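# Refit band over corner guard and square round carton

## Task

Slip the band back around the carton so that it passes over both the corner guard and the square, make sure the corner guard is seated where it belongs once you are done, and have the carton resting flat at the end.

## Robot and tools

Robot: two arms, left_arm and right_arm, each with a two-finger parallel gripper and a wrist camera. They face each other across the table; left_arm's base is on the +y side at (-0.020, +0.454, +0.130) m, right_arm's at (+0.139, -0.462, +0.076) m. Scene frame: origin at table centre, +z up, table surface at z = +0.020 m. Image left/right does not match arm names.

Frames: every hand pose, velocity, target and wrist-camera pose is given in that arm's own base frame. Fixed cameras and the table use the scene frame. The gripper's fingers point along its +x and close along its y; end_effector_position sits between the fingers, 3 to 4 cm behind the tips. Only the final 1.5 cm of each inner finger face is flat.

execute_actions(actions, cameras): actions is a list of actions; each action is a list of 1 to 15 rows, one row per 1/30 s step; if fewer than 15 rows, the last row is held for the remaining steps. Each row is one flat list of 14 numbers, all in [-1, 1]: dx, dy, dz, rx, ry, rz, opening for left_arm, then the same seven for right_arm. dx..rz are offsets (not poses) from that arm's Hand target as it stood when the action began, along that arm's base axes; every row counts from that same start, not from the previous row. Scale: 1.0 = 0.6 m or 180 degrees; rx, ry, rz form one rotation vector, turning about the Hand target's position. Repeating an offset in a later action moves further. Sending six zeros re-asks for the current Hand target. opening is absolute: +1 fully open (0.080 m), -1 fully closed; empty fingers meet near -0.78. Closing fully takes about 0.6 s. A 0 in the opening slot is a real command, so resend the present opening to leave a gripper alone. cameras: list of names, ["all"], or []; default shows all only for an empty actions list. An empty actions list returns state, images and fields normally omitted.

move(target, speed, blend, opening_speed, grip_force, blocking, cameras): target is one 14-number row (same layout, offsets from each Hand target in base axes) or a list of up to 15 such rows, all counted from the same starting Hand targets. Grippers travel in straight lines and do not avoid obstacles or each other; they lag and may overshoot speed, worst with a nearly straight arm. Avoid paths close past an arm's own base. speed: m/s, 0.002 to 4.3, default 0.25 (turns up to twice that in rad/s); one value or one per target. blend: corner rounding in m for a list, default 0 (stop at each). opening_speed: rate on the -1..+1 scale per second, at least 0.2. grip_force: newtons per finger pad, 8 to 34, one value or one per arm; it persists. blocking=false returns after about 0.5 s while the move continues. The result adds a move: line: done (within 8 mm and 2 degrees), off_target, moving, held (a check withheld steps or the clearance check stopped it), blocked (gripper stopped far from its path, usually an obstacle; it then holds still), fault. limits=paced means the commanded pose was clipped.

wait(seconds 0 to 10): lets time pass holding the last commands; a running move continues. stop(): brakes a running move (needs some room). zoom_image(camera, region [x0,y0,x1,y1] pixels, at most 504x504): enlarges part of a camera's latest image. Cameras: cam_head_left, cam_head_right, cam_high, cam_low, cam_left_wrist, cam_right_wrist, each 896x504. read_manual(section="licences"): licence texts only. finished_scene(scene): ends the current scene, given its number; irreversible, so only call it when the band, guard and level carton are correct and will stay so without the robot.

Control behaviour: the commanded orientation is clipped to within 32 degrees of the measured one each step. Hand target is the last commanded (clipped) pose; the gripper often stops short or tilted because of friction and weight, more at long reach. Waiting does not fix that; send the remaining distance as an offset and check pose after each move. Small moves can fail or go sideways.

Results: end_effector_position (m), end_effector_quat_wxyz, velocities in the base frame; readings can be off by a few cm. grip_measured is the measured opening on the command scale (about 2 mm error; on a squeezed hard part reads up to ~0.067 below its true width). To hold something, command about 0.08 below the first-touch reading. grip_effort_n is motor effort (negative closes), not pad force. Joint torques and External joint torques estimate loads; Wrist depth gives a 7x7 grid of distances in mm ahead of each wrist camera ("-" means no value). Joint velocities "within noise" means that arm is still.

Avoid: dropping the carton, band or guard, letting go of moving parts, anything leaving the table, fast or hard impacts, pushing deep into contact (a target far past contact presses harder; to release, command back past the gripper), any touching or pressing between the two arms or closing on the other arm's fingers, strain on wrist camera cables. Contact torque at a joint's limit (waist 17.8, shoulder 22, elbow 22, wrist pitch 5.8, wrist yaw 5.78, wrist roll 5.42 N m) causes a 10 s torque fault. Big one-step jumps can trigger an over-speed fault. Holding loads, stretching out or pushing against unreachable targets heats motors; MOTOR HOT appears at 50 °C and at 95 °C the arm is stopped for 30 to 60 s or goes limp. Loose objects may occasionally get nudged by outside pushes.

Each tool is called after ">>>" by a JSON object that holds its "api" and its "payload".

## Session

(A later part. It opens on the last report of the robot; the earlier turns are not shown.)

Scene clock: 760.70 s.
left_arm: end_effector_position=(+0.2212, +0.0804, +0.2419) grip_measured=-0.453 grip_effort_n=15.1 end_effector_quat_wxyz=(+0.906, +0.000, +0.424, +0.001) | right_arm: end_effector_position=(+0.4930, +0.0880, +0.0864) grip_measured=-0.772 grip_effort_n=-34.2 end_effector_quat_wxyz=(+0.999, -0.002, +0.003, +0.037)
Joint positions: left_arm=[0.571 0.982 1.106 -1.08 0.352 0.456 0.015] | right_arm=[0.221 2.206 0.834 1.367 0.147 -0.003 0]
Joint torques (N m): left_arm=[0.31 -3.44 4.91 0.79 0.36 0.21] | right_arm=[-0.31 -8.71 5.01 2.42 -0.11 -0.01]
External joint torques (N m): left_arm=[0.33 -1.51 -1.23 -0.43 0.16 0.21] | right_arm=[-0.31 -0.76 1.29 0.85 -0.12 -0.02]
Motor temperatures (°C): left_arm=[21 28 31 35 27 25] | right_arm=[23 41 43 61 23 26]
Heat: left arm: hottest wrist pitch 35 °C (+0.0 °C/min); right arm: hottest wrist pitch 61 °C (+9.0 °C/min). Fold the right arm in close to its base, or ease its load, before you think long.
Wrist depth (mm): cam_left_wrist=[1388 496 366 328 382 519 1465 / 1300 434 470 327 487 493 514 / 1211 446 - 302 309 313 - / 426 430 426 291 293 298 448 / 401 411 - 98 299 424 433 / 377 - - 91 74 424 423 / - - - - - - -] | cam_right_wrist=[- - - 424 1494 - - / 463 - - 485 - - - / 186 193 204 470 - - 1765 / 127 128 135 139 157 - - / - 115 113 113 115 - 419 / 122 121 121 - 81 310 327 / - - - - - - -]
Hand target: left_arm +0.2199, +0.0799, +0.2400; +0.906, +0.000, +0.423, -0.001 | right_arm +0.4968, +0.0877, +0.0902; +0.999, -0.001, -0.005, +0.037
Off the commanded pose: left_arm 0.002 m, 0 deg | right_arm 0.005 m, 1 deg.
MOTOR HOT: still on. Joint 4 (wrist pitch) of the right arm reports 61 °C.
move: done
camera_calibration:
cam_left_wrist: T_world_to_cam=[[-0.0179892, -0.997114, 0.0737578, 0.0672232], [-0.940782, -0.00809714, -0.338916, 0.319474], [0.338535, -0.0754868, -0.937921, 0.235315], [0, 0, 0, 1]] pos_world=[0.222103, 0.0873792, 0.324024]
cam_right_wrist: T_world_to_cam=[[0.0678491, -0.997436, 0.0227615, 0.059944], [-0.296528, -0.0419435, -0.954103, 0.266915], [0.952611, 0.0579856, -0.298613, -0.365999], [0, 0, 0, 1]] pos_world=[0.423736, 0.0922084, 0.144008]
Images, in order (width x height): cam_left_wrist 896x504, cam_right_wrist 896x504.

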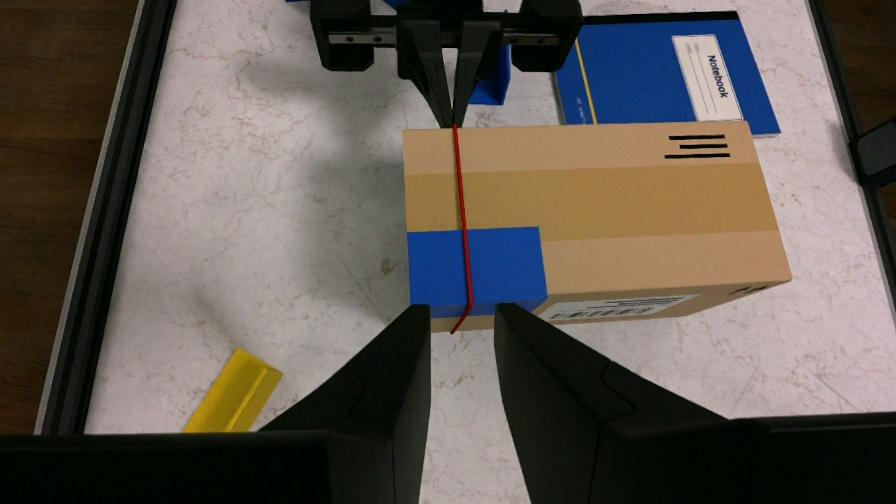

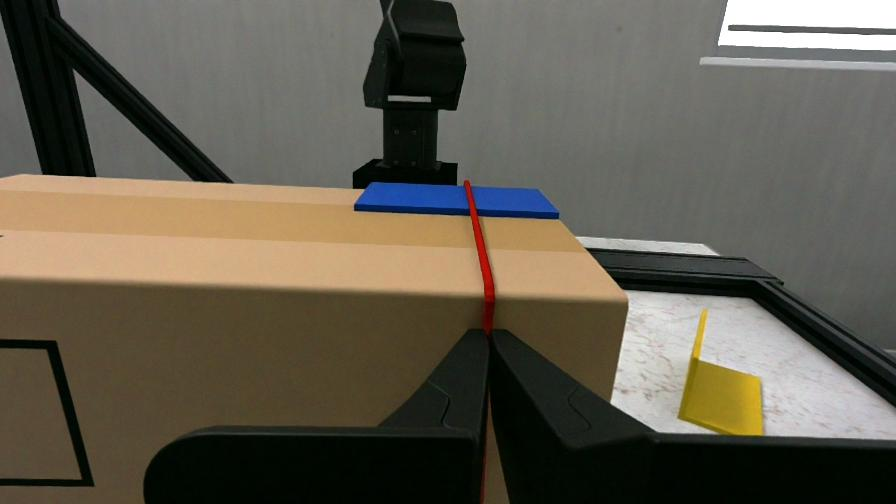

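>>> {"api": "move", "payload": {"target": [[0, 0, 0, 0, 0, 0, -0.45, 0.0022, 0, 0, 0, 0, 0, -1.0]], "speed": 0.03, "cameras": []}}

>>> {"api": "move", "payload": {"target": [[0, 0, 0, 0, 0, 0, -0.45, 0, 0, 0, 0, 0, 0, -0.40]], "speed": 0.03, "opening_speed": 0.4, "cameras": ["cam_left_wrist", "cam_right_wrist"]}}

Scene clock: 772.13 s.
left_arm: end_effector_position=(+0.2212, +0.0804, +0.2419) grip_measured=-0.453 grip_effort_n=15.1 end_effector_quat_wxyz=(+0.906, +0.000, +0.424, +0.001) | right_arm: end_effector_position=(+0.4941, +0.0882, +0.0862) grip_measured=-0.772 grip_effort_n=-34.2 end_effector_quat_wxyz=(+0.999, -0.002, +0.003, +0.037)
Joint positions: left_arm=[0.571 0.982 1.106 -1.08 0.352 0.456 0.015] | right_arm=[0.22 2.208 0.838 1.364 0.146 -0.003 0]
Joint torques (N m): left_arm=[0.29 -3.47 4.87 0.8 0.35 0.22] | right_arm=[-0.35 -8.74 5.28 2.38 -0.12 -0.02]
External joint torques (N m): left_arm=[0.27 -1.51 -1.26 -0.41 0.16 0.21] | right_arm=[-0.34 -0.76 1.52 0.82 -0.13 -0.02]
Motor temperatures (°C): left_arm=[21 28 31 35 27 25] | right_arm=[23 41 43 60 23 26]
Heat: left arm: hottest wrist pitch 35 °C (+0.0 °C/min); right arm: hottest wrist pitch 60 °C (+7.1 °C/min). Fold the right arm in close to its base, or ease its load, before you think long.
Wrist depth (mm): cam_left_wrist=[1395 489 340 339 383 525 547 / 1306 468 517 329 479 498 517 / 1233 449 - 304 310 313 484 / 1148 444 437 288 294 298 459 / 399 404 419 98 331 428 440 / 385 395 - 91 74 419 419 / - - - - - - -] | cam_right_wrist=[1661 1829 - 433 - - - / - 1683 1717 471 - - - / 184 190 205 198 1706 - - / 135 128 133 138 158 - - / 112 114 113 111 112 470 390 / 118 119 - - 81 - 351 / - - - - - - -]
Hand target: left_arm +0.2199, +0.0799, +0.2400; +0.906, +0.000, +0.423, -0.001 | right_arm +0.4982, +0.0877, +0.0902; +0.999, -0.001, -0.005, +0.037
Off the commanded pose: left_arm 0.002 m, 0 deg | right_arm 0.006 m, 1 deg.
MOTOR HOT: still on. Joint 4 (wrist pitch) of the right arm reports 60 °C.
move: done
No camera images: "cameras" was empty.

Scene clock: 773.37 s.
left_arm: end_effector_position=(+0.2212, +0.0804, +0.2419) grip_measured=-0.453 grip_effort_n=15.1 end_effector_quat_wxyz=(+0.906, +0.000, +0.424, +0.001) | right_arm: end_effector_position=(+0.4952, +0.0834, +0.0869) grip_measured=-0.404 grip_effort_n=16.5 end_effector_quat_wxyz=(+1.000, -0.002, +0.002, +0.031)
Joint positions: left_arm=[0.571 0.982 1.106 -1.08 0.352 0.456 0.015] | right_arm=[0.212 2.208 0.84 1.365 0.15 -0.003 0.017]
Joint torques (N m): left_arm=[0.3 -3.49 4.9 0.8 0.35 0.21] | right_arm=[0.4 -8.78 5.12 2.32 -0.27 -0.01]
External joint torques (N m): left_arm=[0.3 -1.54 -1.23 -0.42 0.15 0.21] | right_arm=[0.43 -0.92 1.44 0.79 -0.28 -0.01]
Motor temperatures (°C): left_arm=[21 28 31 35 27 25] | right_arm=[23 41 43 59 23 26]
Heat: left arm: hottest wrist pitch 35 °C (+0.0 °C/min); right arm: hottest wrist pitch 59 °C (+6.1 °C/min). Fold the right arm in close to its base, or ease its load, before you think long.
Wrist depth (mm): cam_left_wrist=[1388 468 364 338 379 522 547 / 1293 456 480 328 490 495 517 / 1239 447 461 304 309 313 - / 429 423 456 288 293 297 461 / 402 407 - 95 332 419 440 / 379 394 - 92 74 419 420 / - - - - - - -] | cam_right_wrist=[- - 1434 443 - - 1521 / - - - 456 - - 1706 / 189 196 205 211 1729 - - / 138 133 147 140 503 - - / - - 111 112 114 - 396 / 118 119 118 119 - - - / - - - 128 - - -]
Hand target: left_arm +0.2199, +0.0799, +0.2400; +0.906, +0.000, +0.423, -0.001 | right_arm +0.4981, +0.0877, +0.0903; +0.999, -0.001, -0.005, +0.037
Off the commanded pose: left_arm 0.002 m, 0 deg | right_arm 0.006 m, 1 deg.
MOTOR HOT: still on. Joint 4 (wrist pitch) of the right arm reports 59 °C.
move: done
camera_calibration:
cam_left_wrist: T_world_to_cam=[[-0.0179892, -0.997114, 0.0737578, 0.0672232], [-0.940782, -0.00809714, -0.338916, 0.319474], [0.338535, -0.0754868, -0.937921, 0.235315], [0, 0, 0, 1]] pos_world=[0.222103, 0.0873792, 0.324024]
cam_right_wrist: T_world_to_cam=[[0.0556342, -0.998196, 0.0225702, 0.0613141], [-0.295527, -0.038055, -0.954576, 0.266986], [0.953713, 0.046437, -0.297111, -0.367435], [0, 0, 0, 1]] pos_world=[0.425918, 0.0884262, 0.144305]
Images, in order (width x height): cam_left_wrist 896x504, cam_right_wrist 896x504.

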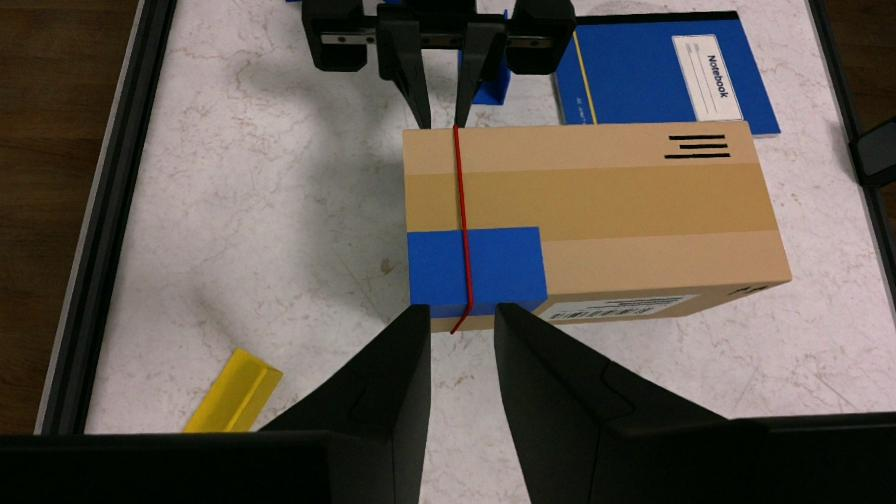

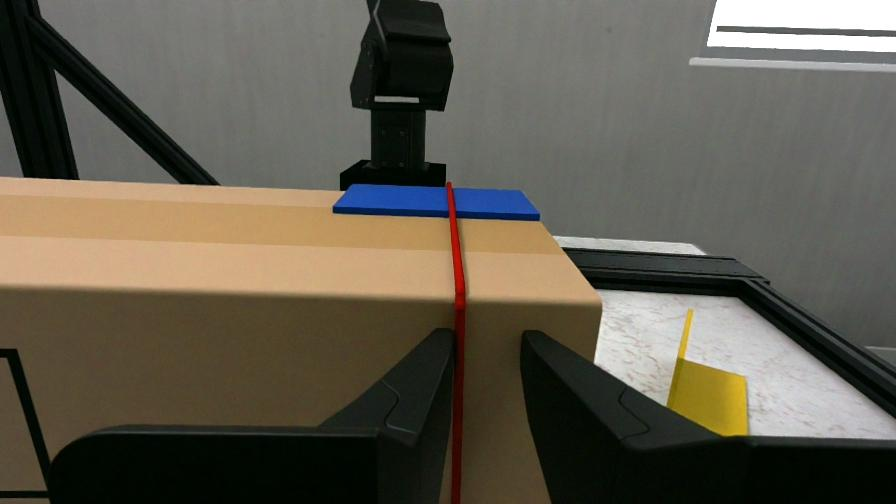

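>>> {"api": "move", "payload": {"target": [[0, 0, 0, 0, 0, 0, -0.45, 0, -0.0130, 0, 0, 0, 0, -0.40], [0, 0, 0, 0, 0, 0, -0.45, -0.0665, -0.018, 0, 0, 0, 0, -0.40]], "speed": [0.04, 0.1], "cameras": []}}

>>> {"api": "execute_actions", "payload": {"actions": [], "cameras": ["cam_low", "cam_left_wrist", "cam_right_wrist"]}}

Scene clock: 788.77 s.
left_arm: end_effector_position=(+0.2212, +0.0804, +0.2419) grip_measured=-0.453 grip_effort_n=15.1 end_effector_quat_wxyz=(+0.906, +0.000, +0.424, +0.001) | right_arm: end_effector_position=(+0.4592, +0.0757, +0.0814) grip_measured=-0.403 grip_effort_n=14.7 end_effector_quat_wxyz=(+0.999, -0.002, +0.006, +0.036)
Joint positions: left_arm=[0.571 0.982 1.106 -1.08 0.352 0.456 0.015] | right_arm=[0.207 2.162 0.678 1.472 0.134 -0.003 0.017]
Joint torques (N m): left_arm=[0.31 -3.45 4.88 0.79 0.35 0.21] | right_arm=[0.33 -10.93 2.39 2.6 0.1 0]
External joint torques (N m): left_arm=[0.3 -1.41 -1.35 -0.46 0.15 0.21] | right_arm=[0.27 -3.7 -0.87 1.02 0.1 -0.01]
Motor temperatures (°C): left_arm=[21 28 31 35 27 25] | right_arm=[23 39 43 57 23 26]
Heat: left arm: hottest wrist pitch 35 °C (+0.0 °C/min); right arm: hottest wrist pitch 57 °C (+0.0 °C/min). Fold the right arm in close to its base, or ease its load, before you think long.
Wrist depth (mm): cam_left_wrist=[1367 491 388 349 512 521 1541 / 1300 474 475 475 486 494 526 / 1256 446 454 303 309 314 482 / 427 427 435 299 295 298 461 / 401 407 417 98 282 428 - / 382 - - 91 74 417 - / - - - - - - -] | cam_right_wrist=[- - - 456 - 1468 - / - - 1843 504 - - - / 191 184 193 205 - - - / 144 146 146 146 149 505 - / 154 152 153 150 - 447 398 / 162 162 161 160 - - 324 / - - - 173 - - -]
Hand target: left_arm +0.2199, +0.0799, +0.2400; +0.906, +0.000, +0.423, -0.001 | right_arm +0.4582, +0.0768, +0.0900; +0.999, -0.001, -0.005, +0.037
Off the commanded pose: left_arm 0.002 m, 0 deg | right_arm 0.009 m, 1 deg.
MOTOR HOT: still on. Joint 4 (wrist pitch) of the right arm reports 57 °C.
move: off_target (right_arm)
No camera images: "cameras" was empty.

Scene clock: 788.77 s.
left_arm: end_effector_position=(+0.2212, +0.0804, +0.2419) grip_measured=-0.453 grip_effort_n=15.1 end_effector_quat_wxyz=(+0.906, +0.000, +0.424, +0.001) | right_arm: end_effector_position=(+0.4592, +0.0757, +0.0814) grip_measured=-0.403 grip_effort_n=14.7 end_effector_quat_wxyz=(+0.999, -0.002, +0.006, +0.036)
Joint positions: left_arm=[0.571 0.982 1.106 -1.08 0.352 0.456 0.015] | right_arm=[0.207 2.162 0.678 1.472 0.134 -0.003 0.017]
Joint velocities: within noise
Joint torques (N m): left_arm=[0.31 -3.45 4.88 0.79 0.35 0.21] | right_arm=[0.33 -10.93 2.39 2.6 0.1 0]
External joint torques (N m): left_arm=[0.3 -1.41 -1.35 -0.46 0.15 0.21] | right_arm=[0.27 -3.7 -0.87 1.02 0.1 -0.01]
Motor temperatures (°C): left_arm=[21 28 31 35 27 25] | right_arm=[23 39 43 57 23 26]
Heat: left arm: hottest wrist pitch 35 °C (+0.0 °C/min); right arm: hottest wrist pitch 57 °C (+0.0 °C/min). Fold the right arm in close to its base, or ease its load, before you think long.
Wrist depth (mm): cam_left_wrist=[1367 491 388 349 512 521 1541 / 1300 474 475 475 486 494 526 / 1256 446 454 303 309 314 482 / 427 427 435 299 295 298 461 / 401 407 417 98 282 428 - / 382 - - 91 74 417 - / - - - - - - -] | cam_right_wrist=[- - - 456 - 1468 - / - - 1843 504 - - - / 191 184 193 205 - - - / 144 146 146 146 149 505 - / 154 152 153 150 - 447 398 / 162 162 161 160 - - 324 / - - - 173 - - -]
Hand target: left_arm +0.2199, +0.0799, +0.2400; +0.906, +0.000, +0.423, -0.001 | right_arm +0.4582, +0.0768, +0.0900; +0.999, -0.001, -0.005, +0.037
Tool commands: left_gripper/opening=-0.45 right_gripper/opening=-0.4
Off the commanded pose: left_arm 0.002 m, 0 deg | right_arm 0.009 m, 1 deg.
MOTOR HOT: still on. Joint 4 (wrist pitch) of the right arm reports 57 °C.
camera_calibration:
cam_left_wrist: T_world_to_cam=[[-0.0179892, -0.997114, 0.0737578, 0.0672232], [-0.940782, -0.00809714, -0.338916, 0.319474], [0.338535, -0.0754868, -0.937921, 0.235315], [0, 0, 0, 1]] pos_world=[0.222103, 0.0873792, 0.324024]
cam_right_wrist: T_world_to_cam=[[0.0668197, -0.997487, 0.0235559, 0.0504432], [-0.30263, -0.0427578, -0.952148, 0.254296], [0.950763, 0.0564935, -0.304727, -0.333153], [0, 0, 0, 1]] pos_world=[0.390337, 0.0800106, 0.139419]
Images, in order (width x height): cam_low 896x504, cam_left_wrist 896x504, cam_right_wrist 896x504.

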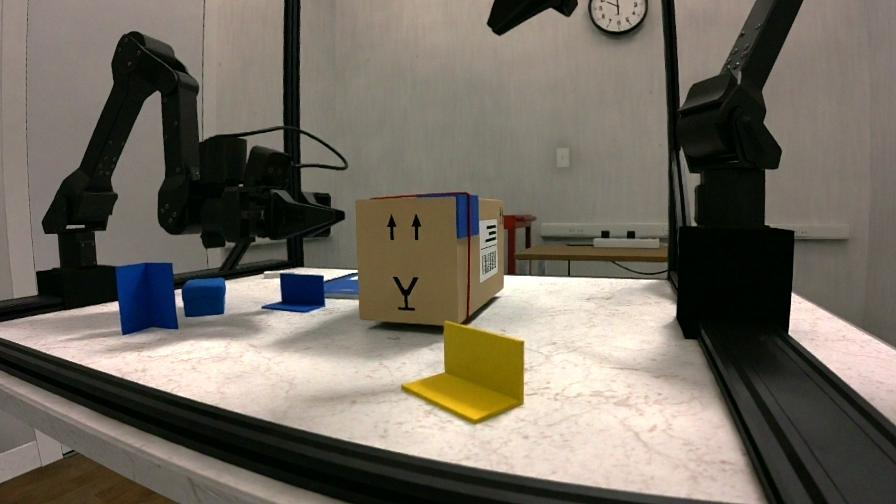

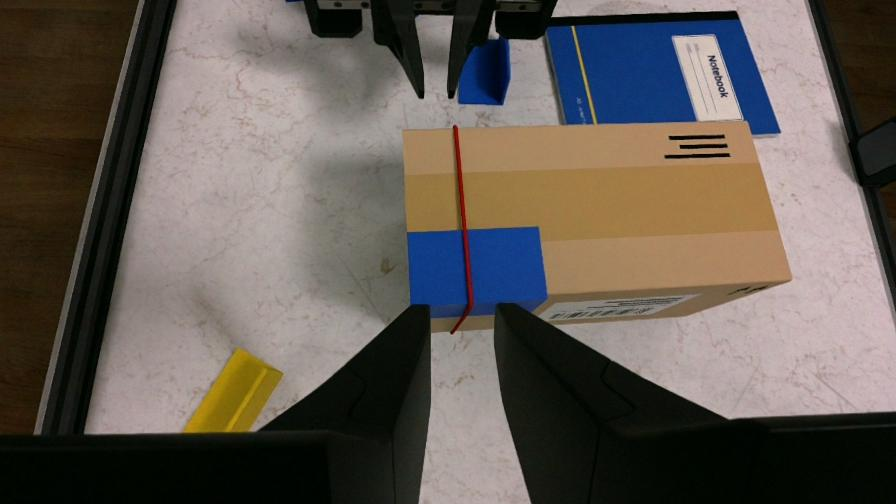

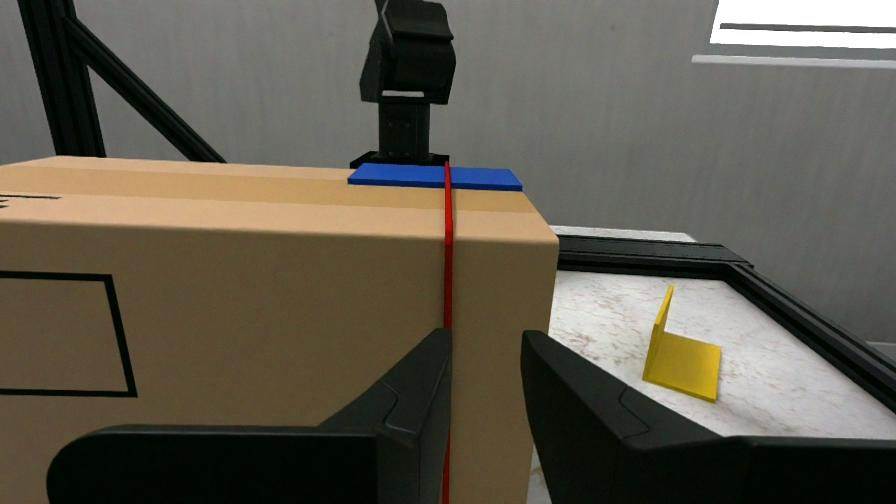

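>>> {"api": "move", "payload": {"target": [[0, 0, 0, 0, 0, 0, -0.45, -0.1935, 0.0213, 0.2230, -0.0061, 0.1667, -0.0228, -0.40]], "speed": 0.25, "cameras": ["cam_low", "cam_left_wrist", "cam_right_wrist"]}}

Scene clock: 800.40 s.
left_arm: end_effector_position=(+0.2212, +0.0804, +0.2419) grip_measured=-0.453 grip_effort_n=15.1 end_effector_quat_wxyz=(+0.906, +0.000, +0.424, +0.001) | right_arm: end_effector_position=(+0.3404, +0.0879, +0.2131) grip_measured=-0.403 grip_effort_n=14.7 end_effector_quat_wxyz=(+0.964, -0.008, +0.267, -0.001)
Joint positions: left_arm=[0.571 0.982 1.106 -1.08 0.352 0.456 0.015] | right_arm=[0.397 1.187 0.864 -0.255 0.344 0.198 0.017]
Joint torques (N m): left_arm=[0.31 -3.46 4.93 0.81 0.34 0.2] | right_arm=[0.3 -5.31 8.39 2.03 0.23 0.16]
External joint torques (N m): left_arm=[0.3 -1.53 -1.21 -0.41 0.15 0.2] | right_arm=[0.33 -1.63 2.05 0.59 0.11 0.16]
Motor temperatures (°C): left_arm=[21 28 31 35 27 25] | right_arm=[23 41 42 55 23 26]
Heat: left arm: hottest wrist pitch 35 °C (+0.0 °C/min); right arm: hottest wrist pitch 55 °C (-4.0 °C/min). Fold the right arm in close to its base, or ease its load, before you think long.
Wrist depth (mm): cam_left_wrist=[1367 468 499 496 518 528 1524 / 1281 473 480 486 488 496 519 / 1233 433 459 303 308 314 486 / 1168 431 - 301 294 298 460 / 402 413 416 98 291 425 447 / 377 - - 91 74 419 425 / - - - - - - -] | cam_right_wrist=[- - 734 - - - - / 1957 347 347 335 - 2121 2254 / - 298 302 308 - 572 1870 / 435 316 313 327 445 461 1618 / 393 380 - - 410 - 1426 / 339 347 - - - - 370 / - - - - - - -]
Hand target: left_arm +0.2199, +0.0799, +0.2400; +0.906, +0.000, +0.423, -0.001 | right_arm +0.3420, +0.0897, +0.2238; +0.967, -0.001, +0.255, +0.001
Off the commanded pose: left_arm 0.002 m, 0 deg | right_arm 0.011 m, 2 deg.
MOTOR HOT: still on. Joint 4 (wrist pitch) of the right arm reports 55 °C.
move: off_target (right_arm)
camera_calibration:
cam_left_wrist: T_world_to_cam=[[-0.0179892, -0.997114, 0.0737578, 0.0672232], [-0.940782, -0.00809714, -0.338916, 0.319474], [0.338535, -0.0754868, -0.937921, 0.235315], [0, 0, 0, 1]] pos_world=[0.222103, 0.0873792, 0.324024]
cam_right_wrist: T_world_to_cam=[[0.00761818, -0.999379, 0.0344074, 0.0854666], [-0.743228, -0.0286785, -0.668423, 0.432607], [0.668995, -0.0204803, -0.742985, 0.0152613], [0, 0, 0, 1]] pos_world=[0.310664, 0.0981326, 0.297563]
Images, in order (width x height): cam_low 896x504, cam_left_wrist 896x504, cam_right_wrist 896x504.

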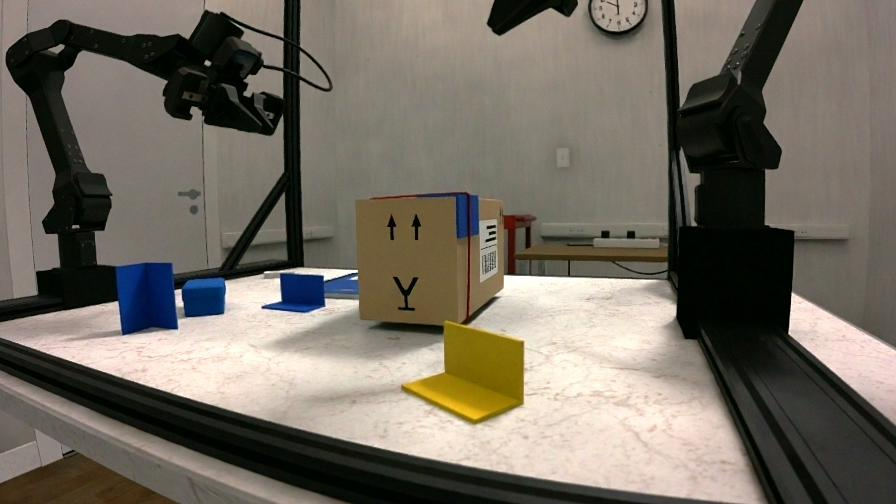

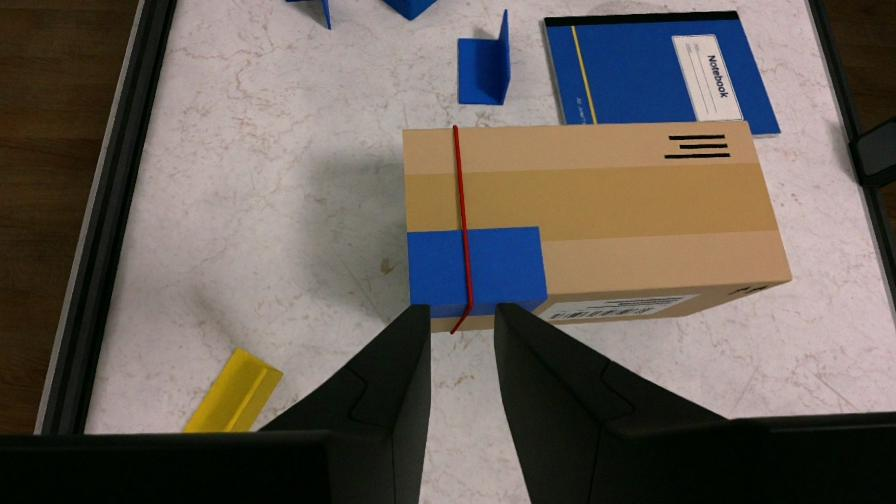

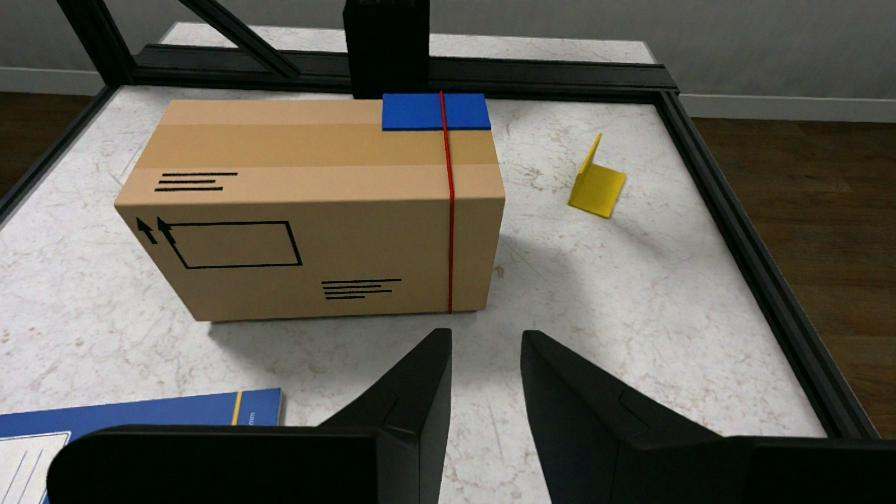

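>>> {"api": "zoom_image", "payload": {"camera": "cam_right_wrist", "region": [330, 60, 530, 340]}}

>>> {"api": "zoom_image", "payload": {"camera": "cam_low", "region": [440, 270, 500, 330]}}

>>> {"api": "zoom_image", "payload": {"camera": "cam_left_wrist", "region": [390, 100, 570, 340]}}

Scaled by 1.800 from the camera's 896x504 image, which has a finer 1280x720 frame.

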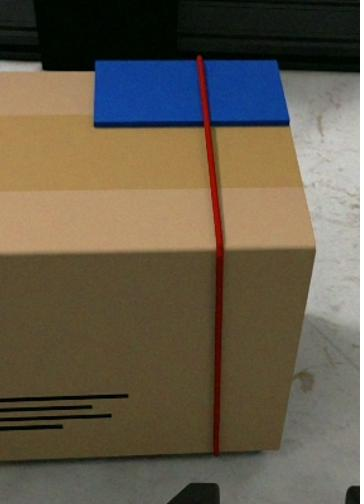

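Scaled by 8.400 from the camera's 896x504 image, which has a finer 1280x720 frame.

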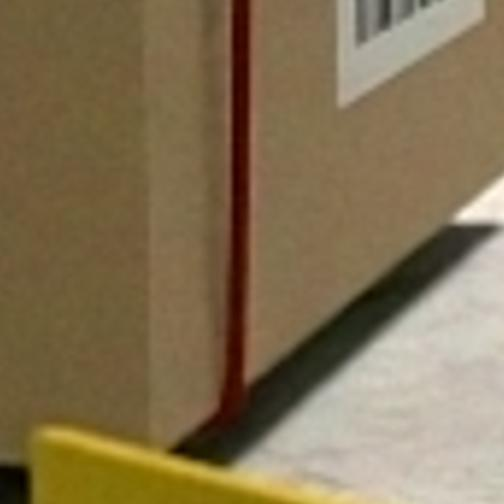

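Scaled by 2.100 from the camera's 896x504 image, which has a finer 1280x720 frame.

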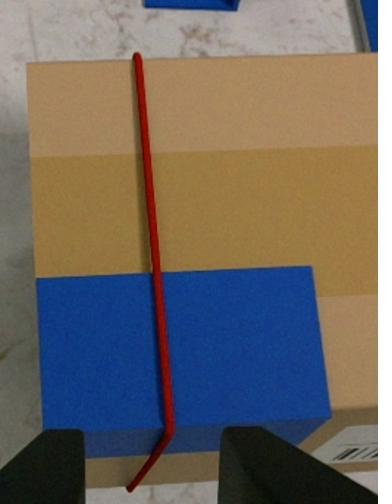

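>>> {"api": "zoom_image", "payload": {"camera": "cam_low", "region": [340, 180, 520, 330]}}

Scaled by 2.800 from the camera's 896x504 image, which has a finer 1280x720 frame.

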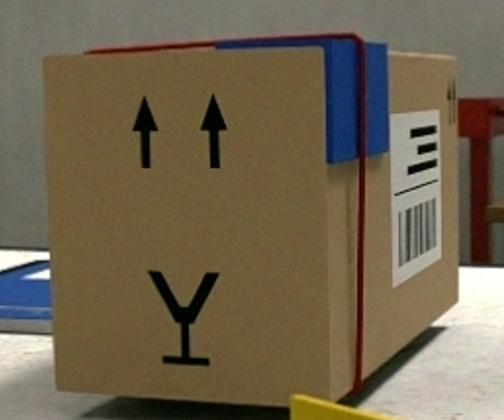

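>>> {"api": "finished_scene", "payload": {"scene": 2}}

The scene is finished: the task was done.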